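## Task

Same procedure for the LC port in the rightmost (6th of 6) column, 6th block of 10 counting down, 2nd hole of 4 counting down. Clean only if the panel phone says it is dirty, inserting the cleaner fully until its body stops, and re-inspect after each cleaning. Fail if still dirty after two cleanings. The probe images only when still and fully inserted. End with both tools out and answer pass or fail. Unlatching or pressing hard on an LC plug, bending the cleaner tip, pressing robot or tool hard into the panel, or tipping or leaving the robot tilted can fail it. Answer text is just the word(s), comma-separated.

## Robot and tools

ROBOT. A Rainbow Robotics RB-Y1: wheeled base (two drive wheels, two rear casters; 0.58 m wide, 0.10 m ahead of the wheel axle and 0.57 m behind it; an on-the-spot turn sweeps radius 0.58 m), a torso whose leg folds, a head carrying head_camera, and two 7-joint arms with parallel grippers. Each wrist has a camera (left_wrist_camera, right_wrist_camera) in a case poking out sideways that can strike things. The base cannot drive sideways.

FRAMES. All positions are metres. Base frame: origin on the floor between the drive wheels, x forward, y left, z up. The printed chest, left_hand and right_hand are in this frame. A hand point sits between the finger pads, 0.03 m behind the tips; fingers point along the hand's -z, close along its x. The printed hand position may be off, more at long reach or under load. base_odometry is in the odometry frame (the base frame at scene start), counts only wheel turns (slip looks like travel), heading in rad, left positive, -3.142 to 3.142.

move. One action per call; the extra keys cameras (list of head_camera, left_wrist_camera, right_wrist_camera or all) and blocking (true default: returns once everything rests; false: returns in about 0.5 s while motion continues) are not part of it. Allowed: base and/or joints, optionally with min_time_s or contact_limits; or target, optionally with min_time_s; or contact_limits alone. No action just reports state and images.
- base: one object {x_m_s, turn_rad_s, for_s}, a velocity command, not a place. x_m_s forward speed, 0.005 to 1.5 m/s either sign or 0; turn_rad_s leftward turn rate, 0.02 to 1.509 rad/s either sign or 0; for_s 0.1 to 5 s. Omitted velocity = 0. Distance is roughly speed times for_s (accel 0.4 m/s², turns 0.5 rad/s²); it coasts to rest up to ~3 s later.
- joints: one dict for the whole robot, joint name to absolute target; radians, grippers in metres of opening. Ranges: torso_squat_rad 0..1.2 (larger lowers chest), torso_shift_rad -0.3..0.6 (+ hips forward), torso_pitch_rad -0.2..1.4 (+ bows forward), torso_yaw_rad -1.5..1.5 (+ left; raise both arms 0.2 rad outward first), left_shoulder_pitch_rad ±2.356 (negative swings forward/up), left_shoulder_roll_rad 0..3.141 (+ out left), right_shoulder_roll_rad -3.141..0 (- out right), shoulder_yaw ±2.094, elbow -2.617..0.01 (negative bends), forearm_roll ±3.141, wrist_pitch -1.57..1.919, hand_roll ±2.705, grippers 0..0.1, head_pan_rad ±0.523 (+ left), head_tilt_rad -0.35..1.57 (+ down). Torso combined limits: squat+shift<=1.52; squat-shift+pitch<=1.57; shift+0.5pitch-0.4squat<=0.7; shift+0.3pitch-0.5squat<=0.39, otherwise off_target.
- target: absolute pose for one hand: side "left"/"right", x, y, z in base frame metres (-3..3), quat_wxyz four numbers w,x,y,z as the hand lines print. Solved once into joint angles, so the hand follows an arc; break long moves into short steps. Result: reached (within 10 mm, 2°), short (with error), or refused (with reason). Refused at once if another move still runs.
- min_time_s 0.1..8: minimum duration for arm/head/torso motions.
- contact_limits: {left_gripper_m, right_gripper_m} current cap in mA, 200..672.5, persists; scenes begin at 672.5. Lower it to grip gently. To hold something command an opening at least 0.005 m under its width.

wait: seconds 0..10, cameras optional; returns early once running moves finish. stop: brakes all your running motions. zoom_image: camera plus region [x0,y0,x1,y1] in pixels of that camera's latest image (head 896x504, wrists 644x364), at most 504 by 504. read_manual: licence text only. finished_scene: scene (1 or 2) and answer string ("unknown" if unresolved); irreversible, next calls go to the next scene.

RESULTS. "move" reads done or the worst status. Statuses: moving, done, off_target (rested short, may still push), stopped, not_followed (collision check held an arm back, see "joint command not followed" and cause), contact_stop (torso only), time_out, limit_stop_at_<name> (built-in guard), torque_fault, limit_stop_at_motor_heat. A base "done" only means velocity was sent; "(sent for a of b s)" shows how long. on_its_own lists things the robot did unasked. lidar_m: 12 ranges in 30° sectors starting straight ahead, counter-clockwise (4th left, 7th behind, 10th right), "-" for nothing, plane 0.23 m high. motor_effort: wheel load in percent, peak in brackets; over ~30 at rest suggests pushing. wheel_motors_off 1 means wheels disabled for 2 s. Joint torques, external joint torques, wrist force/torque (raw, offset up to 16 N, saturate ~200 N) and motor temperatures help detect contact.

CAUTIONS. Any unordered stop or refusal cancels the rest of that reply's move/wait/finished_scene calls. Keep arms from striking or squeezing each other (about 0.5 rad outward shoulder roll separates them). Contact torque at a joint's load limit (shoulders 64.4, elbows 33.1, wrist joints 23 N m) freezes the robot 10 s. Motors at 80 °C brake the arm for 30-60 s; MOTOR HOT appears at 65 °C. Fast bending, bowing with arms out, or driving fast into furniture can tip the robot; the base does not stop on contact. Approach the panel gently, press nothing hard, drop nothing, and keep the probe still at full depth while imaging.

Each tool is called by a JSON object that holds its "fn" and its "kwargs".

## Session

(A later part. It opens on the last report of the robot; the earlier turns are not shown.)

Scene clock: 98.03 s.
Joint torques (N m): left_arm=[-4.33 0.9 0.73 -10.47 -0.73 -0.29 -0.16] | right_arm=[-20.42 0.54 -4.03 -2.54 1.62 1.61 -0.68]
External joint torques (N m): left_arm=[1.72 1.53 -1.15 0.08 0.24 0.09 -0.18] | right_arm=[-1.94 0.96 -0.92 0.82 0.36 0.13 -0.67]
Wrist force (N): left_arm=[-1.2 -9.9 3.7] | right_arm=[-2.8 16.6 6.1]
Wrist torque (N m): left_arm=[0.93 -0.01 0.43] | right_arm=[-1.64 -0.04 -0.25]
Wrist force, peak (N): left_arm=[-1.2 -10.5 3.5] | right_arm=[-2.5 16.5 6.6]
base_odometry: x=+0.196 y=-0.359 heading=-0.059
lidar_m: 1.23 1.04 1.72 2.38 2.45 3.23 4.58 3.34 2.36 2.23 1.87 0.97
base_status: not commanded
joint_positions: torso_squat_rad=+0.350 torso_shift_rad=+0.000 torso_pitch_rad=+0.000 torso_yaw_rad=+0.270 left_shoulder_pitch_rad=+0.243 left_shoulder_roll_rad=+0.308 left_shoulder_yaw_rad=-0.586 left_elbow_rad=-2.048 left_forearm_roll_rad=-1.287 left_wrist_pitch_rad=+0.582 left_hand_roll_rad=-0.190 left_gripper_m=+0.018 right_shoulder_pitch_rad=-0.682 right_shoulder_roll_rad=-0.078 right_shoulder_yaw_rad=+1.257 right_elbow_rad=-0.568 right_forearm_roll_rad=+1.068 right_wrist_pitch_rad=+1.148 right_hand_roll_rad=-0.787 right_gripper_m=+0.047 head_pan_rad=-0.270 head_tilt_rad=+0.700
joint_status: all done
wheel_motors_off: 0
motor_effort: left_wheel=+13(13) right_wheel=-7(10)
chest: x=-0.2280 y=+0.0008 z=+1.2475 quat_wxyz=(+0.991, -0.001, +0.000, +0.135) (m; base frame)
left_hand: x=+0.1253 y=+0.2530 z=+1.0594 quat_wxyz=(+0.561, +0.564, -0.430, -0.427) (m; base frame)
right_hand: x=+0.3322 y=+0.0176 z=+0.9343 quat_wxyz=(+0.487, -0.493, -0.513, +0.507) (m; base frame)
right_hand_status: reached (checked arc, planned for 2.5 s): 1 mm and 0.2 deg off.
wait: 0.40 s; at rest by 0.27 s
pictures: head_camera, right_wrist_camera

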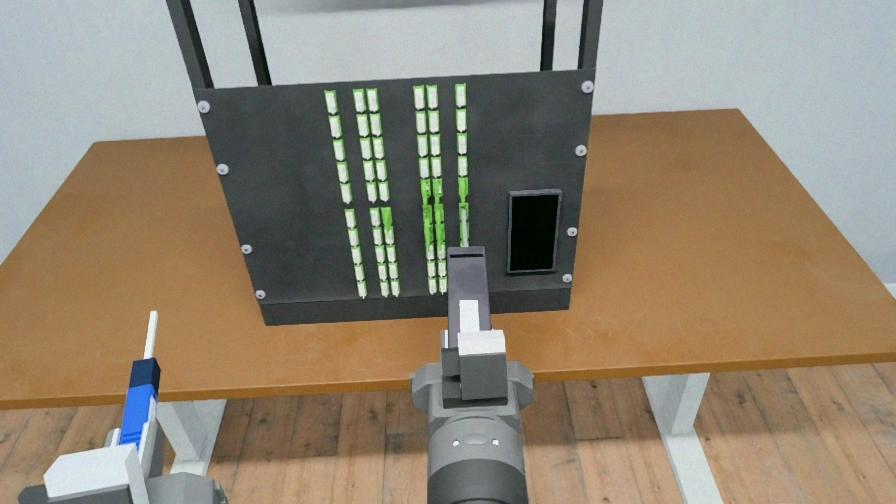

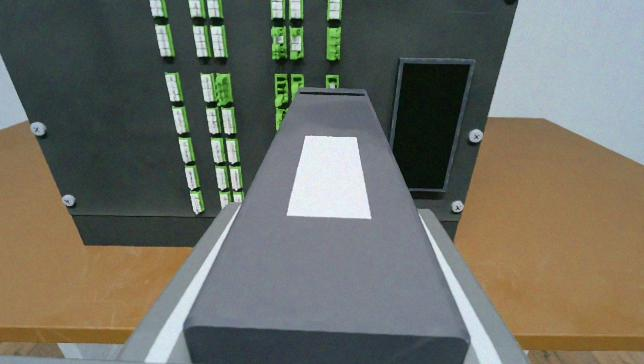

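{"fn": "move", "kwargs": {"target": {"side":"right","x":0.31,"y":0.0184,"z":0.9343,"quat_wxyz":[0.48618,-0.49382,-0.51348,0.50612]}, "min_time_s": 0.8}}

{"fn": "move", "kwargs": {"target": {"side":"right","x":0.332,"y":0.0184,"z":0.9343,"quat_wxyz":[0.48618,-0.49382,-0.51348,0.50612]}, "min_time_s": 1.6}}

{"fn": "wait", "kwargs": {"seconds": 0.4, "cameras": ["right_wrist_camera"]}}

{"fn": "zoom_image", "kwargs": {"camera": "right_wrist_camera", "region": [305, 60, 365, 105]}}

Scene clock: 100.13 s.
Joint torques (N m): left_arm=[-4.64 0.9 0.68 -10.32 -0.86 -0.25 -0.22] | right_arm=[-16.7 -1.04 -3.08 -4.27 1.67 1.83 0.1]
External joint torques (N m): left_arm=[1.41 1.53 -1.2 0.23 0.11 0.12 -0.23] | right_arm=[0.75 -1.04 0.77 -0.11 0.24 0.48 0.11]
Wrist force (N): left_arm=[-0.9 -10.5 3.6] | right_arm=[-2.1 16.5 5.3]
Wrist torque (N m): left_arm=[0.99 0.04 0.42] | right_arm=[-1.65 -0.13 -0.37]
Wrist force, peak (N): left_arm=[-0.5 -10.6 3.7] | right_arm=[-2.7 16.7 6.4]
move: done
base_odometry: x=+0.196 y=-0.359 heading=-0.059
lidar_m: 1.24 1.03 1.71 2.38 2.44 3.23 4.57 3.35 2.36 2.24 1.88 0.96
base_status: not commanded
joint_positions: torso_squat_rad=+0.350 torso_shift_rad=+0.000 torso_pitch_rad=+0.000 torso_yaw_rad=+0.270 left_shoulder_pitch_rad=+0.243 left_shoulder_roll_rad=+0.308 left_shoulder_yaw_rad=-0.586 left_elbow_rad=-2.048 left_forearm_roll_rad=-1.287 left_wrist_pitch_rad=+0.582 left_hand_roll_rad=-0.190 left_gripper_m=+0.018 right_shoulder_pitch_rad=-0.622 right_shoulder_roll_rad=-0.128 right_shoulder_yaw_rad=+1.263 right_elbow_rad=-0.738 right_forearm_roll_rad=+1.071 right_wrist_pitch_rad=+1.227 right_hand_roll_rad=-0.704 right_gripper_m=+0.047 head_pan_rad=-0.270 head_tilt_rad=+0.700
joint_status: all done
wheel_motors_off: 0
motor_effort: left_wheel=+13(13) right_wheel=-6(9)
chest: x=-0.2280 y=+0.0008 z=+1.2475 quat_wxyz=(+0.991, -0.001, +0.000, +0.135) (m; base frame)
left_hand: x=+0.1253 y=+0.2530 z=+1.0594 quat_wxyz=(+0.561, +0.564, -0.430, -0.427) (m; base frame)
right_hand: x=+0.3099 y=+0.0185 z=+0.9345 quat_wxyz=(+0.486, -0.495, -0.514, +0.505) (m; base frame)
right_hand_status: reached (checked arc, planned for 0.8 s): 0 mm and 0.3 deg off.
pictures: none

Scene clock: 102.07 s.
Joint torques (N m): left_arm=[-4.14 1.13 0.99 -10.39 -0.81 -0.29 -0.13] | right_arm=[-19.65 0.38 -4.26 -2.6 1.13 1.8 -0.55]
External joint torques (N m): left_arm=[1.91 1.75 -0.89 0.16 0.17 0.08 -0.14] | right_arm=[-1.19 0.82 -1.07 0.82 -0.14 0.34 -0.54]
Wrist force (N): left_arm=[-0.9 -10.4 3.6] | right_arm=[-2.0 16.2 5.1]
Wrist torque (N m): left_arm=[0.99 0.01 0.43] | right_arm=[-1.63 -0.06 -0.25]
Wrist force, peak (N): left_arm=[-1.4 -10.8 3.4] | right_arm=[-2.4 16.7 5.5]
move: done
base_odometry: x=+0.196 y=-0.359 heading=-0.059
lidar_m: 1.24 1.03 1.71 2.38 2.46 3.24 4.57 3.35 2.35 2.24 1.87 0.97
base_status: not commanded
joint_positions: torso_squat_rad=+0.350 torso_shift_rad=+0.000 torso_pitch_rad=+0.000 torso_yaw_rad=+0.270 left_shoulder_pitch_rad=+0.243 left_shoulder_roll_rad=+0.308 left_shoulder_yaw_rad=-0.586 left_elbow_rad=-2.048 left_forearm_roll_rad=-1.287 left_wrist_pitch_rad=+0.582 left_hand_roll_rad=-0.190 left_gripper_m=+0.018 right_shoulder_pitch_rad=-0.680 right_shoulder_roll_rad=-0.084 right_shoulder_yaw_rad=+1.257 right_elbow_rad=-0.583 right_forearm_roll_rad=+1.066 right_wrist_pitch_rad=+1.149 right_hand_roll_rad=-0.778 right_gripper_m=+0.047 head_pan_rad=-0.270 head_tilt_rad=+0.700
joint_status: all done
wheel_motors_off: 0
motor_effort: left_wheel=+13(13) right_wheel=-7(9)
chest: x=-0.2280 y=+0.0008 z=+1.2475 quat_wxyz=(+0.991, -0.001, +0.000, +0.135) (m; base frame)
left_hand: x=+0.1253 y=+0.2530 z=+1.0594 quat_wxyz=(+0.561, +0.564, -0.430, -0.427) (m; base frame)
right_hand: x=+0.3317 y=+0.0180 z=+0.9345 quat_wxyz=(+0.487, -0.493, -0.513, +0.508) (m; base frame)
right_hand_status: reached (checked arc, planned for 1.6 s): 1 mm and 0.3 deg off.
pictures: none

Scene clock: 102.47 s.
Joint torques (N m): left_arm=[-4.4 0.97 1.14 -10.39 -0.74 -0.36 -0.29] | right_arm=[-19.58 0.56 -4.21 -2.57 1.3 1.75 -0.54]
External joint torques (N m): left_arm=[1.65 1.6 -0.74 0.16 0.23 0.02 -0.3] | right_arm=[-1.12 1.01 -1.01 0.85 0.03 0.29 -0.53]
Wrist force (N): left_arm=[-1.0 -10.6 3.6] | right_arm=[-2.0 16.2 5.0]
Wrist torque (N m): left_arm=[0.98 0.00 0.46] | right_arm=[-1.62 -0.07 -0.25]
Wrist force, peak (N): left_arm=[-1.0 -10.6 3.6] | right_arm=[-2.3 16.6 5.3]
base_odometry: x=+0.196 y=-0.359 heading=-0.059
lidar_m: 1.24 1.04 1.71 2.38 2.44 3.22 4.57 3.34 2.36 2.23 1.87 0.96
base_status: not commanded
joint_positions: torso_squat_rad=+0.350 torso_shift_rad=+0.000 torso_pitch_rad=+0.000 torso_yaw_rad=+0.270 left_shoulder_pitch_rad=+0.243 left_shoulder_roll_rad=+0.308 left_shoulder_yaw_rad=-0.586 left_elbow_rad=-2.048 left_forearm_roll_rad=-1.287 left_wrist_pitch_rad=+0.582 left_hand_roll_rad=-0.190 left_gripper_m=+0.018 right_shoulder_pitch_rad=-0.680 right_shoulder_roll_rad=-0.084 right_shoulder_yaw_rad=+1.257 right_elbow_rad=-0.583 right_forearm_roll_rad=+1.066 right_wrist_pitch_rad=+1.149 right_hand_roll_rad=-0.778 right_gripper_m=+0.047 head_pan_rad=-0.270 head_tilt_rad=+0.700
joint_status: all done
wheel_motors_off: 0
motor_effort: left_wheel=+13(13) right_wheel=-6(9)
chest: x=-0.2280 y=+0.0008 z=+1.2475 quat_wxyz=(+0.991, -0.001, +0.000, +0.135) (m; base frame)
left_hand: x=+0.1253 y=+0.2530 z=+1.0594 quat_wxyz=(+0.561, +0.564, -0.430, -0.427) (m; base frame)
right_hand: x=+0.3317 y=+0.0180 z=+0.9345 quat_wxyz=(+0.487, -0.493, -0.513, +0.508) (m; base frame)
right_hand_status: reached (checked arc, planned for 1.6 s): 1 mm and 0.3 deg off.
wait: 0.40 s; at rest by 0.27 s
pictures: right_wrist_camera

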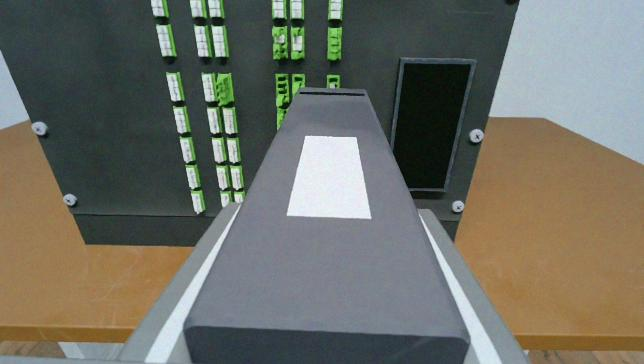

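Scaled by 8.400 from the camera's 644x364 image, which has a finer 920x520 frame.

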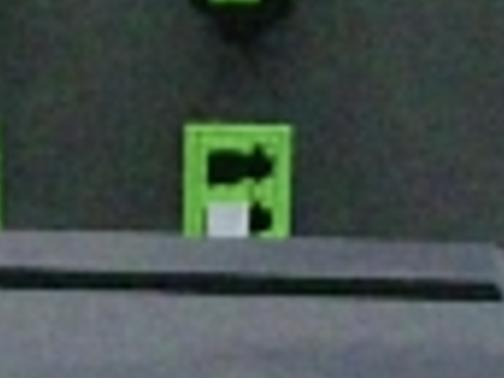

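{"fn": "move", "kwargs": {"target": {"side":"right","x":0.337,"y":0.0186,"z":0.9344,"quat_wxyz":[0.48618,-0.49382,-0.51348,0.50612]}, "min_time_s": 1.5}}

{"fn": "wait", "kwargs": {"seconds": 0.4, "cameras": ["right_wrist_camera"]}}

{"fn": "zoom_image", "kwargs": {"camera": "right_wrist_camera", "region": [305, 60, 365, 105]}}

Scene clock: 104.87 s.
Joint torques (N m): left_arm=[-4.64 1.17 0.82 -10.35 -0.76 -0.25 -0.2] | right_arm=[-32.06 -11.95 -7.24 1.24 1.39 1.21 -0.54]
External joint torques (N m): left_arm=[1.43 1.79 -1.06 0.2 0.22 0.12 -0.21] | right_arm=[-13.43 -11.56 -4.38 4.41 0.17 -0.3 -0.53]
Wrist force (N): left_arm=[-1.4 -10.4 3.8] | right_arm=[-3.4 15.8 48.8]
Wrist torque (N m): left_arm=[0.97 -0.06 0.41] | right_arm=[-1.86 0.32 -0.28]
Wrist force, peak (N): left_arm=[-1.5 -10.9 3.4] | right_arm=[-3.7 15.5 50.1]
move: done
base_odometry: x=+0.196 y=-0.359 heading=-0.059
lidar_m: 1.23 1.04 1.71 2.38 2.44 3.24 4.57 3.35 2.36 2.24 1.86 0.96
base_status: not commanded
joint_positions: torso_squat_rad=+0.350 torso_shift_rad=+0.000 torso_pitch_rad=+0.000 torso_yaw_rad=+0.270 left_shoulder_pitch_rad=+0.243 left_shoulder_roll_rad=+0.308 left_shoulder_yaw_rad=-0.586 left_elbow_rad=-2.048 left_forearm_roll_rad=-1.287 left_wrist_pitch_rad=+0.582 left_hand_roll_rad=-0.190 left_gripper_m=+0.018 right_shoulder_pitch_rad=-0.694 right_shoulder_roll_rad=-0.059 right_shoulder_yaw_rad=+1.259 right_elbow_rad=-0.523 right_forearm_roll_rad=+1.068 right_wrist_pitch_rad=+1.129 right_hand_roll_rad=-0.808 right_gripper_m=+0.047 head_pan_rad=-0.270 head_tilt_rad=+0.700
joint_status: all done
wheel_motors_off: 0
motor_effort: left_wheel=+19(19) right_wheel=-5(9)
chest: x=-0.2285 y=+0.0008 z=+1.2475 quat_wxyz=(+0.991, -0.001, +0.000, +0.135) (m; base frame)
left_hand: x=+0.1250 y=+0.2530 z=+1.0596 quat_wxyz=(+0.560, +0.564, -0.430, -0.427) (m; base frame)
right_hand: x=+0.3344 y=+0.0195 z=+0.9332 quat_wxyz=(+0.487, -0.491, -0.513, +0.509) (m; base frame)
right_hand_status: reached (checked arc, planned for 1.5 s): 3 mm and 0.5 deg off.
pictures: none

Scene clock: 105.27 s.
Joint torques (N m): left_arm=[-4.38 1.53 0.63 -10.25 -0.79 -0.34 -0.29] | right_arm=[-32.01 -11.75 -7.05 1.05 1.37 1.21 -0.53]
External joint torques (N m): left_arm=[1.68 2.16 -1.25 0.3 0.19 0.04 -0.3] | right_arm=[-13.39 -11.36 -4.19 4.22 0.15 -0.3 -0.52]
Wrist force (N): left_arm=[-1.4 -10.3 3.9] | right_arm=[-3.5 15.8 48.8]
Wrist torque (N m): left_arm=[0.99 -0.07 0.46] | right_arm=[-1.86 0.26 -0.25]
Wrist force, peak (N): left_arm=[-1.0 -10.6 3.6] | right_arm=[-3.4 16.0 49.0]
base_odometry: x=+0.196 y=-0.359 heading=-0.059
lidar_m: 1.24 1.04 1.71 2.38 2.45 3.23 4.57 3.36 2.36 2.24 1.88 0.96
base_status: not commanded
joint_positions: torso_squat_rad=+0.350 torso_shift_rad=+0.000 torso_pitch_rad=+0.000 torso_yaw_rad=+0.270 left_shoulder_pitch_rad=+0.243 left_shoulder_roll_rad=+0.308 left_shoulder_yaw_rad=-0.586 left_elbow_rad=-2.048 left_forearm_roll_rad=-1.287 left_wrist_pitch_rad=+0.582 left_hand_roll_rad=-0.190 left_gripper_m=+0.018 right_shoulder_pitch_rad=-0.694 right_shoulder_roll_rad=-0.059 right_shoulder_yaw_rad=+1.259 right_elbow_rad=-0.523 right_forearm_roll_rad=+1.068 right_wrist_pitch_rad=+1.129 right_hand_roll_rad=-0.808 right_gripper_m=+0.047 head_pan_rad=-0.270 head_tilt_rad=+0.700
joint_status: all done
wheel_motors_off: 0
motor_effort: left_wheel=+19(19) right_wheel=-5(9)
chest: x=-0.2285 y=+0.0008 z=+1.2475 quat_wxyz=(+0.991, -0.001, +0.000, +0.135) (m; base frame)
left_hand: x=+0.1250 y=+0.2530 z=+1.0596 quat_wxyz=(+0.560, +0.564, -0.430, -0.427) (m; base frame)
right_hand: x=+0.3344 y=+0.0195 z=+0.9332 quat_wxyz=(+0.487, -0.491, -0.513, +0.509) (m; base frame)
right_hand_status: reached (checked arc, planned for 1.5 s): 3 mm and 0.5 deg off.
wait: 0.40 s; at rest by 0.27 s
pictures: right_wrist_camera

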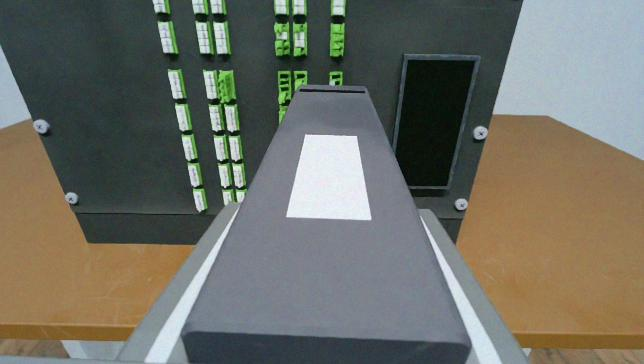

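Scaled by 8.400 from the camera's 644x364 image, which has a finer 920x520 frame.

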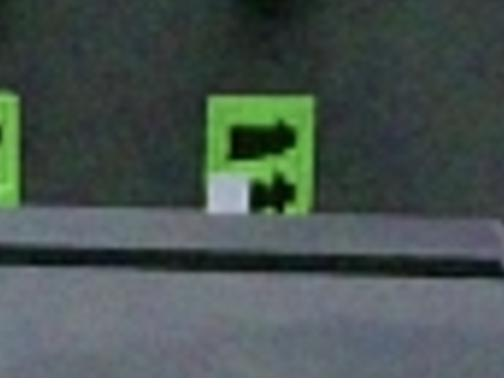

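{"fn": "move", "kwargs": {"target": {"side":"right","x":0.30,"y":0.0182,"z":0.9343,"quat_wxyz":[0.48618,-0.49382,-0.51348,0.50612]}, "min_time_s": 0.8}}

{"fn": "move", "kwargs": {"target": {"side":"right","x":0.3185,"y":0.0182,"z":0.9343,"quat_wxyz":[0.48618,-0.49382,-0.51348,0.50612]}, "min_time_s": 1.5}}

{"fn": "move", "kwargs": {"base": {"x_m_s":0.02,"for_s":0.4}}}

{"fn": "wait", "kwargs": {"seconds": 0.4, "cameras": ["right_wrist_camera"]}}

{"fn": "zoom_image", "kwargs": {"camera": "right_wrist_camera", "region": [305, 60, 365, 105]}}

Scene clock: 108.03 s.
Joint torques (N m): left_arm=[-4.21 1.04 0.86 -10.37 -0.74 -0.34 -0.19] | right_arm=[-16.58 -1.08 -3.63 -4.6 1.73 1.63 -0.06]
External joint torques (N m): left_arm=[1.85 1.66 -1.02 0.17 0.24 0.04 -0.2] | right_arm=[0.4 -1.21 0.48 -0.14 0.24 0.33 -0.05]
Wrist force (N): left_arm=[-0.6 -10.2 3.5] | right_arm=[-2.3 16.5 5.6]
Wrist torque (N m): left_arm=[0.93 0.03 0.44] | right_arm=[-1.68 -0.11 -0.37]
Wrist force, peak (N): left_arm=[-1.1 -10.6 4.0] | right_arm=[-3.5 15.8 49.2]
move: done
base_odometry: x=+0.196 y=-0.359 heading=-0.059
lidar_m: 1.24 1.04 1.72 2.37 2.45 3.24 4.57 3.35 2.36 2.23 1.88 0.96
base_status: not commanded
joint_positions: torso_squat_rad=+0.350 torso_shift_rad=+0.000 torso_pitch_rad=+0.000 torso_yaw_rad=+0.270 left_shoulder_pitch_rad=+0.243 left_shoulder_roll_rad=+0.308 left_shoulder_yaw_rad=-0.586 left_elbow_rad=-2.048 left_forearm_roll_rad=-1.287 left_wrist_pitch_rad=+0.582 left_hand_roll_rad=-0.190 left_gripper_m=+0.018 right_shoulder_pitch_rad=-0.598 right_shoulder_roll_rad=-0.150 right_shoulder_yaw_rad=+1.268 right_elbow_rad=-0.808 right_forearm_roll_rad=+1.071 right_wrist_pitch_rad=+1.255 right_hand_roll_rad=-0.670 right_gripper_m=+0.047 head_pan_rad=-0.270 head_tilt_rad=+0.700
joint_status: all done
wheel_motors_off: 0
motor_effort: left_wheel=+12(20) right_wheel=-9(11)
chest: x=-0.2280 y=+0.0008 z=+1.2475 quat_wxyz=(+0.991, -0.001, +0.000, +0.135) (m; base frame)
left_hand: x=+0.1253 y=+0.2530 z=+1.0594 quat_wxyz=(+0.561, +0.564, -0.430, -0.427) (m; base frame)
right_hand: x=+0.3002 y=+0.0183 z=+0.9342 quat_wxyz=(+0.486, -0.494, -0.514, +0.506) (m; base frame)
right_hand_status: reached (checked arc, planned for 0.8 s): 0 mm and 0.1 deg off.
pictures: none

Scene clock: 109.87 s.
Joint torques (N m): left_arm=[-4.18 0.8 0.76 -10.38 -0.8 -0.35 -0.35] | right_arm=[-19.03 0.54 -4.76 -3.08 1.34 1.68 -0.47]
External joint torques (N m): left_arm=[1.87 1.42 -1.12 0.17 0.18 0.02 -0.37] | right_arm=[-1.2 0.78 -1.05 0.85 -0.04 0.3 -0.46]
Wrist force (N): left_arm=[-0.6 -10.3 3.3] | right_arm=[-2.2 16.4 5.3]
Wrist torque (N m): left_arm=[0.98 0.04 0.42] | right_arm=[-1.66 -0.13 -0.26]
Wrist force, peak (N): left_arm=[-0.8 -10.8 3.5] | right_arm=[-2.0 16.6 5.3]
move: done
base_odometry: x=+0.196 y=-0.359 heading=-0.059
lidar_m: 1.25 1.05 1.72 2.38 2.45 3.24 4.57 3.34 2.34 2.24 1.88 0.97
base_status: not commanded
joint_positions: torso_squat_rad=+0.350 torso_shift_rad=+0.000 torso_pitch_rad=+0.000 torso_yaw_rad=+0.270 left_shoulder_pitch_rad=+0.243 left_shoulder_roll_rad=+0.308 left_shoulder_yaw_rad=-0.586 left_elbow_rad=-2.048 left_forearm_roll_rad=-1.287 left_wrist_pitch_rad=+0.582 left_hand_roll_rad=-0.190 left_gripper_m=+0.018 right_shoulder_pitch_rad=-0.642 right_shoulder_roll_rad=-0.119 right_shoulder_yaw_rad=+1.261 right_elbow_rad=-0.694 right_forearm_roll_rad=+1.065 right_wrist_pitch_rad=+1.198 right_hand_roll_rad=-0.724 right_gripper_m=+0.047 head_pan_rad=-0.270 head_tilt_rad=+0.700
joint_status: all done
wheel_motors_off: 0
motor_effort: left_wheel=+12(13) right_wheel=-10(11)
chest: x=-0.2280 y=+0.0008 z=+1.2475 quat_wxyz=(+0.991, -0.001, +0.000, +0.135) (m; base frame)
left_hand: x=+0.1253 y=+0.2530 z=+1.0594 quat_wxyz=(+0.561, +0.564, -0.430, -0.427) (m; base frame)
right_hand: x=+0.3184 y=+0.0179 z=+0.9343 quat_wxyz=(+0.486, -0.493, -0.513, +0.507) (m; base frame)
right_hand_status: reached (checked arc, planned for 1.5 s): 0 mm and 0.1 deg off.
pictures: none

Scene clock: 110.90 s.
Joint torques (N m): left_arm=[-4.42 0.89 0.69 -10.44 -0.84 -0.35 -0.27] | right_arm=[-18.92 0.27 -4.63 -3.4 1.54 1.85 -0.63]
External joint torques (N m): left_arm=[1.63 1.51 -1.19 0.11 0.14 0.03 -0.29] | right_arm=[-1.09 0.49 -0.92 0.53 0.15 0.47 -0.62]
Wrist force (N): left_arm=[-1.0 -10.3 3.3] | right_arm=[-2.3 16.5 5.3]
Wrist torque (N m): left_arm=[0.99 -0.03 0.43] | right_arm=[-1.66 -0.14 -0.28]
Wrist force, peak (N): left_arm=[-0.8 -10.9 3.8] | right_arm=[-2.6 16.8 4.8]
move: done
base_odometry: x=+0.204 y=-0.359 heading=-0.058
lidar_m: 1.23 1.04 1.71 2.38 2.44 3.24 4.58 3.35 2.36 2.24 1.85 0.95
base_status: done (sent for 0.4 of 0.4 s)
joint_positions: torso_squat_rad=+0.350 torso_shift_rad=+0.000 torso_pitch_rad=+0.000 torso_yaw_rad=+0.270 left_shoulder_pitch_rad=+0.243 left_shoulder_roll_rad=+0.308 left_shoulder_yaw_rad=-0.586 left_elbow_rad=-2.048 left_forearm_roll_rad=-1.287 left_wrist_pitch_rad=+0.582 left_hand_roll_rad=-0.190 left_gripper_m=+0.018 right_shoulder_pitch_rad=-0.642 right_shoulder_roll_rad=-0.119 right_shoulder_yaw_rad=+1.260 right_elbow_rad=-0.694 right_forearm_roll_rad=+1.064 right_wrist_pitch_rad=+1.198 right_hand_roll_rad=-0.724 right_gripper_m=+0.047 head_pan_rad=-0.270 head_tilt_rad=+0.700
joint_status: not commanded
wheel_motors_off: 0
motor_effort: left_wheel=+11(26) right_wheel=-8(13)
chest: x=-0.2280 y=+0.0008 z=+1.2475 quat_wxyz=(+0.991, -0.001, +0.000, +0.135) (m; base frame)
left_hand: x=+0.1254 y=+0.2530 z=+1.0594 quat_wxyz=(+0.561, +0.564, -0.430, -0.427) (m; base frame)
right_hand: x=+0.3184 y=+0.0180 z=+0.9343 quat_wxyz=(+0.486, -0.493, -0.513, +0.507) (m; base frame)
pictures: none

Scene clock: 111.30 s.
Joint torques (N m): left_arm=[-4.35 0.98 0.99 -10.51 -0.75 -0.27 -0.23] | right_arm=[-18.71 0.26 -4.7 -3.41 1.33 1.74 -0.6]
External joint torques (N m): left_arm=[1.7 1.6 -0.89 0.04 0.23 0.11 -0.24] | right_arm=[-0.88 0.49 -0.99 0.52 -0.06 0.36 -0.6]
Wrist force (N): left_arm=[-1.3 -10.3 3.4] | right_arm=[-2.4 16.3 5.2]
Wrist torque (N m): left_arm=[0.96 -0.06 0.44] | right_arm=[-1.65 -0.14 -0.26]
Wrist force, peak (N): left_arm=[-1.5 -10.3 4.0] | right_arm=[-2.4 16.5 5.3]
base_odometry: x=+0.204 y=-0.359 heading=-0.058
lidar_m: 1.24 1.04 1.71 2.39 2.44 3.23 4.58 3.33 2.35 2.23 1.86 0.96
base_status: done (sent for 0.4 of 0.4 s)
joint_positions: torso_squat_rad=+0.350 torso_shift_rad=+0.000 torso_pitch_rad=+0.000 torso_yaw_rad=+0.270 left_shoulder_pitch_rad=+0.243 left_shoulder_roll_rad=+0.308 left_shoulder_yaw_rad=-0.586 left_elbow_rad=-2.048 left_forearm_roll_rad=-1.287 left_wrist_pitch_rad=+0.582 left_hand_roll_rad=-0.190 left_gripper_m=+0.018 right_shoulder_pitch_rad=-0.642 right_shoulder_roll_rad=-0.119 right_shoulder_yaw_rad=+1.260 right_elbow_rad=-0.694 right_forearm_roll_rad=+1.064 right_wrist_pitch_rad=+1.198 right_hand_roll_rad=-0.724 right_gripper_m=+0.047 head_pan_rad=-0.270 head_tilt_rad=+0.700
joint_status: not commanded
wheel_motors_off: 0
motor_effort: left_wheel=+11(26) right_wheel=-7(13)
chest: x=-0.2280 y=+0.0008 z=+1.2475 quat_wxyz=(+0.991, -0.001, +0.000, +0.135) (m; base frame)
left_hand: x=+0.1254 y=+0.2530 z=+1.0594 quat_wxyz=(+0.561, +0.564, -0.430, -0.427) (m; base frame)
right_hand: x=+0.3184 y=+0.0180 z=+0.9343 quat_wxyz=(+0.486, -0.493, -0.513, +0.507) (m; base frame)
wait: 0.40 s; at rest by 0.27 s
pictures: right_wrist_camera

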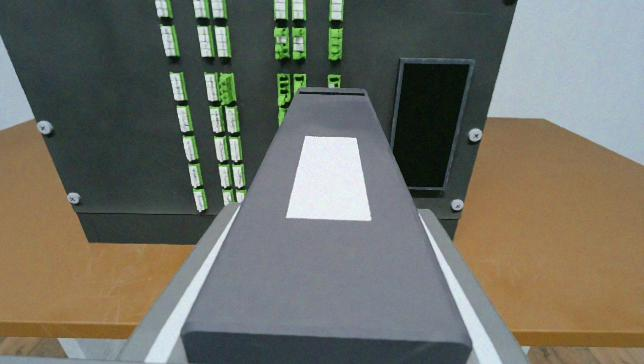

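Scaled by 8.400 from the camera's 644x364 image, which has a finer 920x520 frame.

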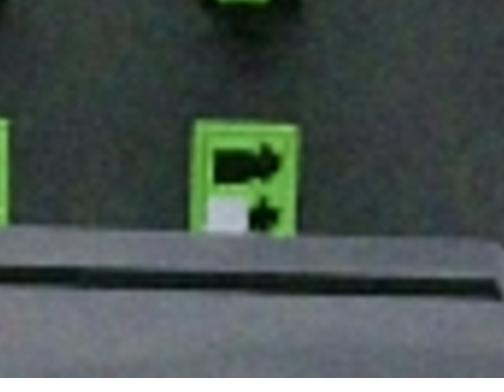

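{"fn": "move", "kwargs": {"target": {"side":"right","x":0.30,"y":0.0172,"z":0.9338,"quat_wxyz":[0.48618,-0.49382,-0.51348,0.50612]}, "min_time_s": 0.8}}

{"fn": "move", "kwargs": {"target": {"side":"right","x":0.3205,"y":0.0172,"z":0.9338,"quat_wxyz":[0.48618,-0.49382,-0.51348,0.50612]}, "min_time_s": 1.5}}

{"fn": "wait", "kwargs": {"seconds": 0.4, "cameras": ["right_wrist_camera"]}}

{"fn": "zoom_image", "kwargs": {"camera": "right_wrist_camera", "region": [305, 60, 365, 105]}}

{"fn": "move", "kwargs": {"base": {"x_m_s":0.02,"for_s":0.1}}}

{"fn": "wait", "kwargs": {"seconds": 0.4, "cameras": ["right_wrist_camera"]}}

{"fn": "zoom_image", "kwargs": {"camera": "right_wrist_camera", "region": [305, 60, 365, 105]}}

Scene clock: 113.27 s.
Joint torques (N m): left_arm=[-4.16 1.08 0.78 -10.37 -0.82 -0.41 -0.27] | right_arm=[-16.29 -1.61 -3.42 -4.62 1.81 1.89 0.07]
External joint torques (N m): left_arm=[1.9 1.7 -1.1 0.18 0.16 -0.03 -0.28] | right_arm=[0.66 -1.7 0.72 -0.15 0.31 0.6 0.07]
Wrist force (N): left_arm=[-1.6 -10.1 3.3] | right_arm=[-2.0 16.3 5.5]
Wrist torque (N m): left_arm=[0.96 -0.08 0.43] | right_arm=[-1.65 -0.10 -0.36]
Wrist force, peak (N): left_arm=[-1.0 -10.7 3.7] | right_arm=[-2.3 16.6 5.4]
move: done
base_odometry: x=+0.204 y=-0.359 heading=-0.058
lidar_m: 1.23 1.03 1.72 2.38 2.45 3.24 4.58 3.34 2.36 2.24 1.86 0.96
base_status: not commanded
joint_positions: torso_squat_rad=+0.350 torso_shift_rad=+0.000 torso_pitch_rad=+0.000 torso_yaw_rad=+0.270 left_shoulder_pitch_rad=+0.243 left_shoulder_roll_rad=+0.308 left_shoulder_yaw_rad=-0.586 left_elbow_rad=-2.048 left_forearm_roll_rad=-1.287 left_wrist_pitch_rad=+0.582 left_hand_roll_rad=-0.190 left_gripper_m=+0.018 right_shoulder_pitch_rad=-0.595 right_shoulder_roll_rad=-0.154 right_shoulder_yaw_rad=+1.269 right_elbow_rad=-0.814 right_forearm_roll_rad=+1.071 right_wrist_pitch_rad=+1.256 right_hand_roll_rad=-0.670 right_gripper_m=+0.047 head_pan_rad=-0.270 head_tilt_rad=+0.700
joint_status: all done
wheel_motors_off: 0
motor_effort: left_wheel=+12(12) right_wheel=-8(9)
chest: x=-0.2280 y=+0.0008 z=+1.2475 quat_wxyz=(+0.991, -0.001, +0.000, +0.135) (m; base frame)
left_hand: x=+0.1254 y=+0.2530 z=+1.0594 quat_wxyz=(+0.561, +0.564, -0.430, -0.427) (m; base frame)
right_hand: x=+0.3000 y=+0.0173 z=+0.9339 quat_wxyz=(+0.486, -0.494, -0.514, +0.506) (m; base frame)
right_hand_status: reached (checked arc, planned for 0.8 s): 0 mm and 0.1 deg off.
pictures: none

Scene clock: 115.10 s.
Joint torques (N m): left_arm=[-4.46 0.96 0.69 -10.17 -0.75 -0.4 -0.26] | right_arm=[-19.03 0.41 -4.9 -2.97 1.25 1.71 -0.54]
External joint torques (N m): left_arm=[1.59 1.59 -1.19 0.38 0.23 -0.02 -0.27] | right_arm=[-1.12 0.71 -1.23 0.89 -0.12 0.32 -0.53]
Wrist force (N): left_arm=[-0.8 -10.1 3.4] | right_arm=[-2.4 15.9 5.2]
Wrist torque (N m): left_arm=[0.98 0.04 0.44] | right_arm=[-1.60 -0.14 -0.26]
Wrist force, peak (N): left_arm=[-1.3 -10.8 3.4] | right_arm=[-2.1 16.6 5.8]
move: done
base_odometry: x=+0.204 y=-0.359 heading=-0.058
lidar_m: 1.24 1.03 1.72 2.39 2.45 3.24 4.58 3.33 2.35 2.23 1.85 0.95
base_status: not commanded
joint_positions: torso_squat_rad=+0.350 torso_shift_rad=+0.000 torso_pitch_rad=+0.000 torso_yaw_rad=+0.270 left_shoulder_pitch_rad=+0.243 left_shoulder_roll_rad=+0.308 left_shoulder_yaw_rad=-0.586 left_elbow_rad=-2.048 left_forearm_roll_rad=-1.287 left_wrist_pitch_rad=+0.582 left_hand_roll_rad=-0.190 left_gripper_m=+0.018 right_shoulder_pitch_rad=-0.645 right_shoulder_roll_rad=-0.118 right_shoulder_yaw_rad=+1.261 right_elbow_rad=-0.683 right_forearm_roll_rad=+1.064 right_wrist_pitch_rad=+1.192 right_hand_roll_rad=-0.732 right_gripper_m=+0.047 head_pan_rad=-0.270 head_tilt_rad=+0.700
joint_status: all done
wheel_motors_off: 0
motor_effort: left_wheel=+11(12) right_wheel=-7(9)
chest: x=-0.2280 y=+0.0008 z=+1.2475 quat_wxyz=(+0.991, -0.001, +0.000, +0.135) (m; base frame)
left_hand: x=+0.1254 y=+0.2530 z=+1.0594 quat_wxyz=(+0.561, +0.564, -0.430, -0.427) (m; base frame)
right_hand: x=+0.3203 y=+0.0169 z=+0.9338 quat_wxyz=(+0.486, -0.493, -0.513, +0.507) (m; base frame)
right_hand_status: reached (checked arc, planned for 1.5 s): 0 mm and 0.1 deg off.
pictures: none

Scene clock: 115.50 s.
Joint torques (N m): left_arm=[-4.42 0.89 0.87 -10.3 -0.8 -0.3 -0.34] | right_arm=[-19.29 0.91 -4.75 -3.07 1.39 1.61 -0.51]
External joint torques (N m): left_arm=[1.63 1.51 -1.01 0.24 0.18 0.08 -0.35] | right_arm=[-1.39 1.22 -1.08 0.79 0.02 0.21 -0.5]
Wrist force (N): left_arm=[-1.2 -10.4 3.7] | right_arm=[-2.4 16.1 5.1]
Wrist torque (N m): left_arm=[0.97 -0.04 0.44] | right_arm=[-1.63 -0.16 -0.26]
Wrist force, peak (N): left_arm=[-1.0 -10.7 3.7] | right_arm=[-2.3 16.5 5.1]
base_odometry: x=+0.204 y=-0.359 heading=-0.058
lidar_m: 1.23 1.03 1.72 2.38 2.44 3.24 4.58 3.35 2.35 2.23 1.86 0.96
base_status: not commanded
joint_positions: torso_squat_rad=+0.350 torso_shift_rad=+0.000 torso_pitch_rad=+0.000 torso_yaw_rad=+0.270 left_shoulder_pitch_rad=+0.243 left_shoulder_roll_rad=+0.308 left_shoulder_yaw_rad=-0.586 left_elbow_rad=-2.048 left_forearm_roll_rad=-1.287 left_wrist_pitch_rad=+0.582 left_hand_roll_rad=-0.190 left_gripper_m=+0.018 right_shoulder_pitch_rad=-0.645 right_shoulder_roll_rad=-0.118 right_shoulder_yaw_rad=+1.261 right_elbow_rad=-0.683 right_forearm_roll_rad=+1.064 right_wrist_pitch_rad=+1.192 right_hand_roll_rad=-0.732 right_gripper_m=+0.047 head_pan_rad=-0.270 head_tilt_rad=+0.700
joint_status: all done
wheel_motors_off: 0
motor_effort: left_wheel=+11(12) right_wheel=-9(9)
chest: x=-0.2280 y=+0.0008 z=+1.2475 quat_wxyz=(+0.991, -0.001, +0.000, +0.135) (m; base frame)
left_hand: x=+0.1254 y=+0.2530 z=+1.0594 quat_wxyz=(+0.561, +0.564, -0.430, -0.427) (m; base frame)
right_hand: x=+0.3203 y=+0.0169 z=+0.9338 quat_wxyz=(+0.486, -0.493, -0.513, +0.507) (m; base frame)
right_hand_status: reached (checked arc, planned for 1.5 s): 0 mm and 0.1 deg off.
wait: 0.40 s; at rest by 0.27 s
pictures: right_wrist_camera

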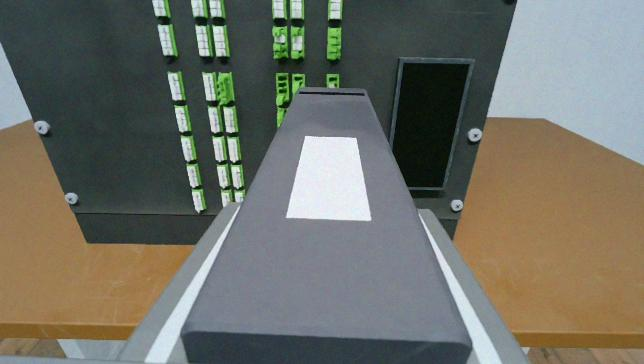

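Scaled by 8.400 from the camera's 644x364 image, which has a finer 920x520 frame.

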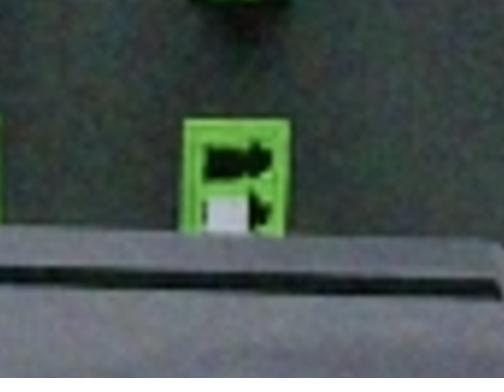

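Scene clock: 116.43 s.
Joint torques (N m): left_arm=[-4.7 0.81 1.05 -10.21 -0.79 -0.29 -0.27] | right_arm=[-18.4 0.34 -4.54 -3.34 1.46 1.72 -0.56]
External joint torques (N m): left_arm=[1.35 1.43 -0.83 0.33 0.18 0.09 -0.28] | right_arm=[-0.5 0.64 -0.87 0.52 0.09 0.33 -0.55]
Wrist force (N): left_arm=[-1.0 -10.4 3.4] | right_arm=[-2.3 16.4 5.1]
Wrist torque (N m): left_arm=[0.97 -0.02 0.45] | right_arm=[-1.65 -0.13 -0.26]
Wrist force, peak (N): left_arm=[-1.3 -10.7 3.2] | right_arm=[-2.5 17.2 4.7]
move: done
base_odometry: x=+0.206 y=-0.359 heading=-0.057
lidar_m: 1.23 1.03 1.72 2.38 2.45 3.24 4.58 3.33 2.37 2.23 1.85 0.96
base_status: done (sent for 0.1 of 0.1 s)
joint_positions: torso_squat_rad=+0.350 torso_shift_rad=+0.000 torso_pitch_rad=+0.000 torso_yaw_rad=+0.270 left_shoulder_pitch_rad=+0.243 left_shoulder_roll_rad=+0.308 left_shoulder_yaw_rad=-0.586 left_elbow_rad=-2.048 left_forearm_roll_rad=-1.287 left_wrist_pitch_rad=+0.582 left_hand_roll_rad=-0.190 left_gripper_m=+0.018 right_shoulder_pitch_rad=-0.646 right_shoulder_roll_rad=-0.118 right_shoulder_yaw_rad=+1.261 right_elbow_rad=-0.683 right_forearm_roll_rad=+1.064 right_wrist_pitch_rad=+1.192 right_hand_roll_rad=-0.732 right_gripper_m=+0.047 head_pan_rad=-0.270 head_tilt_rad=+0.700
joint_status: not commanded
wheel_motors_off: 0
motor_effort: left_wheel=+8(22) right_wheel=-5(13)
chest: x=-0.2280 y=+0.0008 z=+1.2475 quat_wxyz=(+0.991, -0.001, +0.000, +0.135) (m; base frame)
left_hand: x=+0.1254 y=+0.2530 z=+1.0594 quat_wxyz=(+0.561, +0.564, -0.430, -0.427) (m; base frame)
right_hand: x=+0.3203 y=+0.0170 z=+0.9339 quat_wxyz=(+0.486, -0.493, -0.513, +0.507) (m; base frame)
pictures: none

Scene clock: 116.83 s.
Joint torques (N m): left_arm=[-4.32 1.11 0.99 -10.13 -0.81 -0.28 -0.3] | right_arm=[-18.85 -0.08 -4.52 -3.36 1.34 1.78 -0.53]
External joint torques (N m): left_arm=[1.73 1.74 -0.89 0.41 0.17 0.09 -0.32] | right_arm=[-0.94 0.22 -0.86 0.49 -0.03 0.39 -0.53]
Wrist force (N): left_arm=[-1.1 -10.4 3.4] | right_arm=[-2.2 16.1 5.1]
Wrist torque (N m): left_arm=[0.99 -0.02 0.44] | right_arm=[-1.64 -0.13 -0.26]
Wrist force, peak (N): left_arm=[-1.1 -10.4 3.4] | right_arm=[-2.3 16.7 4.9]
base_odometry: x=+0.206 y=-0.359 heading=-0.057
lidar_m: 1.23 1.03 1.71 2.38 2.44 3.25 4.58 3.34 2.36 2.23 1.85 0.96
base_status: done (sent for 0.1 of 0.1 s)
joint_positions: torso_squat_rad=+0.350 torso_shift_rad=+0.000 torso_pitch_rad=+0.000 torso_yaw_rad=+0.270 left_shoulder_pitch_rad=+0.243 left_shoulder_roll_rad=+0.308 left_shoulder_yaw_rad=-0.586 left_elbow_rad=-2.048 left_forearm_roll_rad=-1.287 left_wrist_pitch_rad=+0.582 left_hand_roll_rad=-0.190 left_gripper_m=+0.018 right_shoulder_pitch_rad=-0.646 right_shoulder_roll_rad=-0.118 right_shoulder_yaw_rad=+1.261 right_elbow_rad=-0.683 right_forearm_roll_rad=+1.064 right_wrist_pitch_rad=+1.192 right_hand_roll_rad=-0.732 right_gripper_m=+0.047 head_pan_rad=-0.270 head_tilt_rad=+0.700
joint_status: not commanded
wheel_motors_off: 0
motor_effort: left_wheel=+8(22) right_wheel=-6(13)
chest: x=-0.2280 y=+0.0008 z=+1.2475 quat_wxyz=(+0.991, -0.001, +0.000, +0.135) (m; base frame)
left_hand: x=+0.1254 y=+0.2530 z=+1.0594 quat_wxyz=(+0.561, +0.564, -0.430, -0.427) (m; base frame)
right_hand: x=+0.3203 y=+0.0170 z=+0.9339 quat_wxyz=(+0.486, -0.493, -0.513, +0.507) (m; base frame)
wait: 0.40 s; at rest by 0.27 s
pictures: right_wrist_camera

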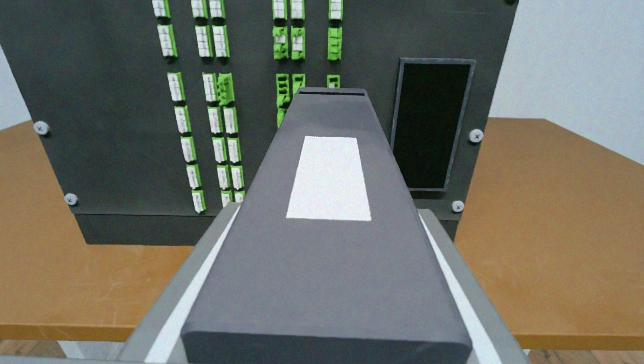

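Scaled by 8.400 from the camera's 644x364 image, which has a finer 920x520 frame.

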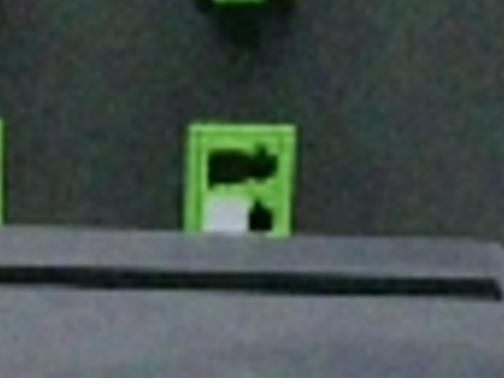

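{"fn": "move", "kwargs": {"target": {"side":"right","x":0.30,"y":0.0171,"z":0.9334,"quat_wxyz":[0.48618,-0.49382,-0.51348,0.50612]}, "min_time_s": 0.8}}

{"fn": "move", "kwargs": {"target": {"side":"right","x":0.3245,"y":0.0171,"z":0.9334,"quat_wxyz":[0.48618,-0.49382,-0.51348,0.50612]}, "min_time_s": 4}}

{"fn": "wait", "kwargs": {"seconds": 0.4, "cameras": ["right_wrist_camera"]}}

{"fn": "zoom_image", "kwargs": {"camera": "right_wrist_camera", "region": [305, 60, 365, 105]}}

Scene clock: 118.97 s.
Joint torques (N m): left_arm=[-4.22 0.96 0.97 -10.28 -0.73 -0.38 -0.31] | right_arm=[-16.22 -1.79 -3.3 -4.45 1.81 1.73 0.11]
External joint torques (N m): left_arm=[1.83 1.58 -0.9 0.27 0.25 -0.01 -0.32] | right_arm=[0.73 -1.89 0.82 0 0.32 0.43 0.11]
Wrist force (N): left_arm=[-1.1 -10.5 3.6] | right_arm=[-2.2 16.1 5.4]
Wrist torque (N m): left_arm=[1.01 0.00 0.45] | right_arm=[-1.63 -0.11 -0.36]
Wrist force, peak (N): left_arm=[-1.2 -10.7 3.3] | right_arm=[-2.5 16.8 5.6]
move: done
base_odometry: x=+0.206 y=-0.359 heading=-0.057
lidar_m: 1.23 1.04 1.72 2.39 2.44 3.24 4.58 3.35 2.36 2.24 1.86 0.96
base_status: not commanded
joint_positions: torso_squat_rad=+0.350 torso_shift_rad=+0.000 torso_pitch_rad=+0.000 torso_yaw_rad=+0.270 left_shoulder_pitch_rad=+0.243 left_shoulder_roll_rad=+0.308 left_shoulder_yaw_rad=-0.586 left_elbow_rad=-2.048 left_forearm_roll_rad=-1.287 left_wrist_pitch_rad=+0.582 left_hand_roll_rad=-0.190 left_gripper_m=+0.018 right_shoulder_pitch_rad=-0.596 right_shoulder_roll_rad=-0.153 right_shoulder_yaw_rad=+1.270 right_elbow_rad=-0.809 right_forearm_roll_rad=+1.071 right_wrist_pitch_rad=+1.255 right_hand_roll_rad=-0.672 right_gripper_m=+0.047 head_pan_rad=-0.270 head_tilt_rad=+0.700
joint_status: all done
wheel_motors_off: 0
motor_effort: left_wheel=+9(9) right_wheel=-6(7)
chest: x=-0.2280 y=+0.0008 z=+1.2475 quat_wxyz=(+0.991, -0.001, +0.000, +0.135) (m; base frame)
left_hand: x=+0.1254 y=+0.2530 z=+1.0594 quat_wxyz=(+0.561, +0.564, -0.430, -0.427) (m; base frame)
right_hand: x=+0.3000 y=+0.0172 z=+0.9335 quat_wxyz=(+0.486, -0.494, -0.514, +0.506) (m; base frame)
right_hand_status: reached (checked arc, planned for 0.8 s): 0 mm and 0.1 deg off.
pictures: none

Scene clock: 123.30 s.
Joint torques (N m): left_arm=[-4.15 0.76 0.91 -10.36 -0.76 -0.33 -0.21] | right_arm=[-25.52 1.74 -3.75 -4.71 2.92 -1.96 -0.53]
External joint torques (N m): left_arm=[1.91 1.38 -0.97 0.19 0.21 0.05 -0.23] | right_arm=[-7.44 2.13 -0.22 -1.01 1.58 -3.38 -0.52]
Wrist force (N): left_arm=[-0.6 -10.1 3.4] | right_arm=[-10.0 14.3 21.1]
Wrist torque (N m): left_arm=[0.95 0.06 0.42] | right_arm=[-2.18 1.85 -0.26]
Wrist force, peak (N): left_arm=[-1.2 -10.9 3.7] | right_arm=[-10.1 14.4 21.8]
move: done
base_odometry: x=+0.206 y=-0.359 heading=-0.057
lidar_m: 1.23 1.03 1.71 2.38 2.44 3.25 4.58 3.35 2.35 2.24 1.85 0.96
base_status: not commanded
joint_positions: torso_squat_rad=+0.350 torso_shift_rad=+0.000 torso_pitch_rad=+0.000 torso_yaw_rad=+0.270 left_shoulder_pitch_rad=+0.243 left_shoulder_roll_rad=+0.308 left_shoulder_yaw_rad=-0.586 left_elbow_rad=-2.048 left_forearm_roll_rad=-1.287 left_wrist_pitch_rad=+0.582 left_hand_roll_rad=-0.190 left_gripper_m=+0.018 right_shoulder_pitch_rad=-0.654 right_shoulder_roll_rad=-0.110 right_shoulder_yaw_rad=+1.260 right_elbow_rad=-0.652 right_forearm_roll_rad=+1.063 right_wrist_pitch_rad=+1.178 right_hand_roll_rad=-0.747 right_gripper_m=+0.047 head_pan_rad=-0.270 head_tilt_rad=+0.700
joint_status: all done
wheel_motors_off: 0
motor_effort: left_wheel=+9(9) right_wheel=-4(8)
chest: x=-0.2281 y=+0.0008 z=+1.2475 quat_wxyz=(+0.991, -0.001, +0.000, +0.135) (m; base frame)
left_hand: x=+0.1253 y=+0.2530 z=+1.0595 quat_wxyz=(+0.561, +0.564, -0.430, -0.427) (m; base frame)
right_hand: x=+0.3239 y=+0.0156 z=+0.9330 quat_wxyz=(+0.487, -0.493, -0.512, +0.507) (m; base frame)
right_hand_status: reached (checked arc, planned for 4.0 s): 2 mm and 0.3 deg off.
pictures: none

Scene clock: 123.70 s.
Joint torques (N m): left_arm=[-4.21 0.88 1.02 -10.19 -0.77 -0.23 -0.12] | right_arm=[-25.51 2 -3.59 -4.66 2.96 -1.96 -0.52]
External joint torques (N m): left_arm=[1.85 1.51 -0.86 0.36 0.21 0.15 -0.13] | right_arm=[-7.44 2.39 -0.05 -0.95 1.62 -3.38 -0.52]
Wrist force (N): left_arm=[-0.9 -10.3 3.7] | right_arm=[-9.8 14.4 21.4]
Wrist torque (N m): left_arm=[0.98 0.01 0.43] | right_arm=[-2.19 1.85 -0.27]
Wrist force, peak (N): left_arm=[-1.2 -10.5 3.6] | right_arm=[-9.9 14.4 21.8]
base_odometry: x=+0.206 y=-0.359 heading=-0.057
lidar_m: 1.23 1.04 1.71 2.38 2.43 3.24 4.58 3.36 2.35 2.24 1.84 0.95
base_status: not commanded
joint_positions: torso_squat_rad=+0.350 torso_shift_rad=+0.000 torso_pitch_rad=+0.000 torso_yaw_rad=+0.270 left_shoulder_pitch_rad=+0.243 left_shoulder_roll_rad=+0.308 left_shoulder_yaw_rad=-0.586 left_elbow_rad=-2.048 left_forearm_roll_rad=-1.287 left_wrist_pitch_rad=+0.582 left_hand_roll_rad=-0.190 left_gripper_m=+0.018 right_shoulder_pitch_rad=-0.654 right_shoulder_roll_rad=-0.110 right_shoulder_yaw_rad=+1.260 right_elbow_rad=-0.652 right_forearm_roll_rad=+1.063 right_wrist_pitch_rad=+1.178 right_hand_roll_rad=-0.747 right_gripper_m=+0.047 head_pan_rad=-0.270 head_tilt_rad=+0.700
joint_status: all done
wheel_motors_off: 0
motor_effort: left_wheel=+8(9) right_wheel=-5(8)
chest: x=-0.2281 y=+0.0008 z=+1.2475 quat_wxyz=(+0.991, -0.001, +0.000, +0.135) (m; base frame)
left_hand: x=+0.1253 y=+0.2530 z=+1.0595 quat_wxyz=(+0.561, +0.564, -0.430, -0.427) (m; base frame)
right_hand: x=+0.3239 y=+0.0156 z=+0.9330 quat_wxyz=(+0.487, -0.493, -0.512, +0.507) (m; base frame)
right_hand_status: reached (checked arc, planned for 4.0 s): 2 mm and 0.3 deg off.
wait: 0.40 s; at rest by 0.27 s
pictures: right_wrist_camera

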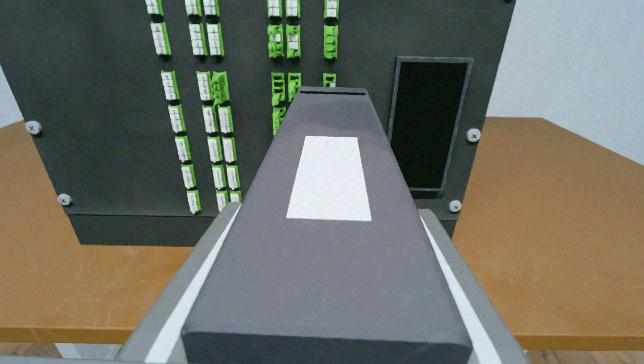

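Scaled by 8.400 from the camera's 644x364 image, which has a finer 920x520 frame.

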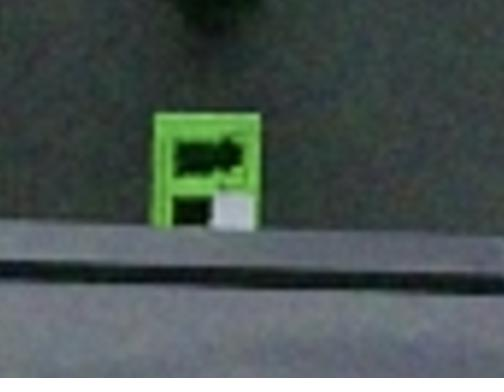

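{"fn": "move", "kwargs": {"target": {"side":"right","x":0.30,"y":0.0172,"z":0.9335,"quat_wxyz":[0.48618,-0.49382,-0.51348,0.50612]}, "min_time_s": 0.8}}

{"fn": "move", "kwargs": {"target": {"side":"right","x":0.3195,"y":0.0172,"z":0.9335,"quat_wxyz":[0.48618,-0.49382,-0.51348,0.50612]}, "min_time_s": 1.5}}

{"fn": "wait", "kwargs": {"seconds": 0.5, "cameras": ["right_wrist_camera"]}}

{"fn": "zoom_image", "kwargs": {"camera": "right_wrist_camera", "region": [305, 60, 365, 105]}}

{"fn": "zoom_image", "kwargs": {"camera": "right_wrist_camera", "region": [322, 70, 342, 90]}}

Scene clock: 128.17 s.
Joint torques (N m): left_arm=[-4.15 1.02 0.91 -10.44 -0.83 -0.49 -0.15] | right_arm=[-16.62 -1.6 -3.79 -4.62 1.87 1.76 0.09]
External joint torques (N m): left_arm=[1.9 1.64 -0.97 0.1 0.14 -0.11 -0.16] | right_arm=[0.34 -1.72 0.31 -0.18 0.37 0.46 0.1]
Wrist force (N): left_arm=[-1.2 -10.4 3.6] | right_arm=[-2.2 16.0 5.7]
Wrist torque (N m): left_arm=[0.98 -0.03 0.45] | right_arm=[-1.62 -0.10 -0.37]
Wrist force, peak (N): left_arm=[-1.0 -10.7 3.7] | right_arm=[-9.9 14.5 21.7]
move: done
base_odometry: x=+0.206 y=-0.359 heading=-0.057
lidar_m: 1.23 1.03 1.71 2.39 2.45 3.25 4.59 3.33 2.36 2.23 1.85 0.95
base_status: not commanded
joint_positions: torso_squat_rad=+0.350 torso_shift_rad=+0.000 torso_pitch_rad=+0.000 torso_yaw_rad=+0.270 left_shoulder_pitch_rad=+0.243 left_shoulder_roll_rad=+0.308 left_shoulder_yaw_rad=-0.586 left_elbow_rad=-2.048 left_forearm_roll_rad=-1.287 left_wrist_pitch_rad=+0.582 left_hand_roll_rad=-0.190 left_gripper_m=+0.018 right_shoulder_pitch_rad=-0.597 right_shoulder_roll_rad=-0.151 right_shoulder_yaw_rad=+1.270 right_elbow_rad=-0.806 right_forearm_roll_rad=+1.071 right_wrist_pitch_rad=+1.256 right_hand_roll_rad=-0.674 right_gripper_m=+0.047 head_pan_rad=-0.270 head_tilt_rad=+0.700
joint_status: all done
wheel_motors_off: 0
motor_effort: left_wheel=+8(9) right_wheel=-4(6)
chest: x=-0.2280 y=+0.0008 z=+1.2475 quat_wxyz=(+0.991, -0.001, +0.000, +0.135) (m; base frame)
left_hand: x=+0.1254 y=+0.2530 z=+1.0594 quat_wxyz=(+0.561, +0.564, -0.430, -0.427) (m; base frame)
right_hand: x=+0.3000 y=+0.0173 z=+0.9335 quat_wxyz=(+0.486, -0.494, -0.514, +0.505) (m; base frame)
right_hand_status: reached (checked arc, planned for 0.8 s): 0 mm and 0.1 deg off.
pictures: none

Scene clock: 130.00 s.
Joint torques (N m): left_arm=[-4.27 0.67 0.84 -10.24 -0.83 -0.29 -0.25] | right_arm=[-19.05 0.24 -4.83 -2.92 1.27 1.62 -0.48]
External joint torques (N m): left_arm=[1.78 1.3 -1.04 0.3 0.15 0.09 -0.26] | right_arm=[-1.19 0.51 -1.16 0.94 -0.11 0.22 -0.48]
Wrist force (N): left_arm=[-1.3 -10.2 3.8] | right_arm=[-2.4 16.3 5.2]
Wrist torque (N m): left_arm=[0.98 -0.03 0.45] | right_arm=[-1.66 -0.14 -0.25]
Wrist force, peak (N): left_arm=[-1.1 -10.7 3.6] | right_arm=[-2.4 16.6 5.3]
move: done
base_odometry: x=+0.206 y=-0.359 heading=-0.057
lidar_m: 1.23 1.03 1.71 2.38 2.44 3.24 4.59 3.35 2.36 2.24 1.85 0.95
base_status: not commanded
joint_positions: torso_squat_rad=+0.350 torso_shift_rad=+0.000 torso_pitch_rad=+0.000 torso_yaw_rad=+0.270 left_shoulder_pitch_rad=+0.243 left_shoulder_roll_rad=+0.308 left_shoulder_yaw_rad=-0.586 left_elbow_rad=-2.048 left_forearm_roll_rad=-1.287 left_wrist_pitch_rad=+0.582 left_hand_roll_rad=-0.190 left_gripper_m=+0.018 right_shoulder_pitch_rad=-0.644 right_shoulder_roll_rad=-0.118 right_shoulder_yaw_rad=+1.262 right_elbow_rad=-0.685 right_forearm_roll_rad=+1.065 right_wrist_pitch_rad=+1.195 right_hand_roll_rad=-0.731 right_gripper_m=+0.047 head_pan_rad=-0.270 head_tilt_rad=+0.700
joint_status: all done
wheel_motors_off: 0
motor_effort: left_wheel=+8(9) right_wheel=-4(7)
chest: x=-0.2280 y=+0.0008 z=+1.2475 quat_wxyz=(+0.991, -0.001, +0.000, +0.135) (m; base frame)
left_hand: x=+0.1254 y=+0.2530 z=+1.0594 quat_wxyz=(+0.561, +0.564, -0.430, -0.427) (m; base frame)
right_hand: x=+0.3193 y=+0.0169 z=+0.9335 quat_wxyz=(+0.486, -0.493, -0.513, +0.507) (m; base frame)
right_hand_status: reached (checked arc, planned for 1.5 s): 0 mm and 0.1 deg off.
pictures: none

Scene clock: 130.50 s.
Joint torques (N m): left_arm=[-4.3 0.91 0.85 -10.27 -0.84 -0.41 -0.28] | right_arm=[-19.11 0.49 -4.84 -2.96 1.34 1.61 -0.58]
External joint torques (N m): left_arm=[1.75 1.54 -1.03 0.28 0.14 -0.04 -0.29] | right_arm=[-1.24 0.77 -1.17 0.9 -0.04 0.22 -0.57]
Wrist force (N): left_arm=[-1.1 -10.6 3.5] | right_arm=[-2.3 16.4 4.9]
Wrist torque (N m): left_arm=[0.98 -0.01 0.43] | right_arm=[-1.66 -0.14 -0.26]
Wrist force, peak (N): left_arm=[-1.4 -10.8 3.6] | right_arm=[-2.4 16.5 5.0]
base_odometry: x=+0.206 y=-0.359 heading=-0.057
lidar_m: 1.23 1.03 1.70 2.38 2.44 3.25 4.59 3.34 2.35 2.24 1.85 0.96
base_status: not commanded
joint_positions: torso_squat_rad=+0.350 torso_shift_rad=+0.000 torso_pitch_rad=+0.000 torso_yaw_rad=+0.270 left_shoulder_pitch_rad=+0.243 left_shoulder_roll_rad=+0.308 left_shoulder_yaw_rad=-0.586 left_elbow_rad=-2.048 left_forearm_roll_rad=-1.287 left_wrist_pitch_rad=+0.582 left_hand_roll_rad=-0.190 left_gripper_m=+0.018 right_shoulder_pitch_rad=-0.644 right_shoulder_roll_rad=-0.118 right_shoulder_yaw_rad=+1.262 right_elbow_rad=-0.685 right_forearm_roll_rad=+1.065 right_wrist_pitch_rad=+1.195 right_hand_roll_rad=-0.731 right_gripper_m=+0.047 head_pan_rad=-0.270 head_tilt_rad=+0.700
joint_status: all done
wheel_motors_off: 0
motor_effort: left_wheel=+8(9) right_wheel=-6(7)
chest: x=-0.2280 y=+0.0008 z=+1.2475 quat_wxyz=(+0.991, -0.001, +0.000, +0.135) (m; base frame)
left_hand: x=+0.1254 y=+0.2530 z=+1.0594 quat_wxyz=(+0.561, +0.564, -0.430, -0.427) (m; base frame)
right_hand: x=+0.3193 y=+0.0169 z=+0.9335 quat_wxyz=(+0.486, -0.493, -0.513, +0.507) (m; base frame)
right_hand_status: reached (checked arc, planned for 1.5 s): 0 mm and 0.1 deg off.
wait: 0.50 s; at rest by 0.27 s
pictures: right_wrist_camera

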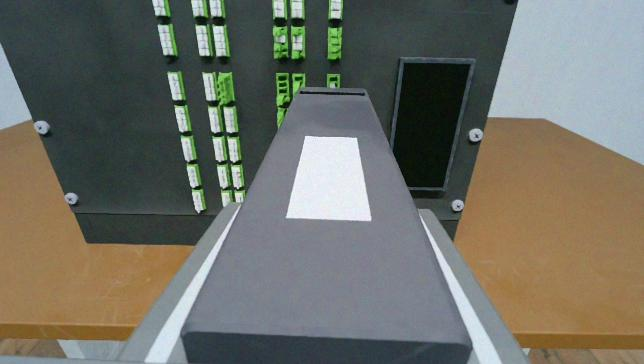

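Scaled by 8.400 from the camera's 644x364 image, which has a finer 920x520 frame.

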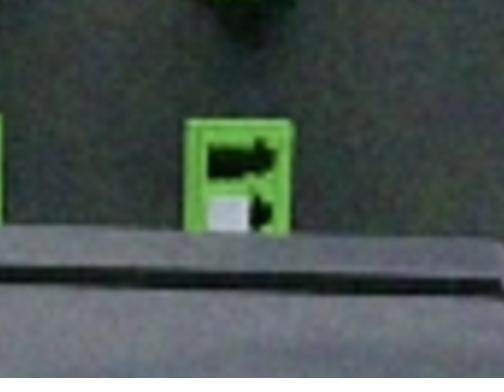

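Scaled by 25.200 from the camera's 644x364 image, which has a finer 920x520 frame.

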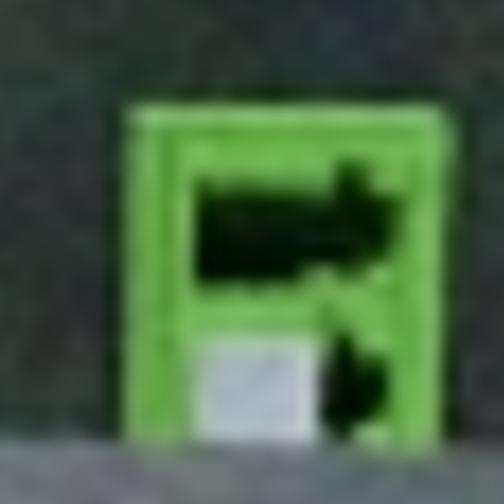

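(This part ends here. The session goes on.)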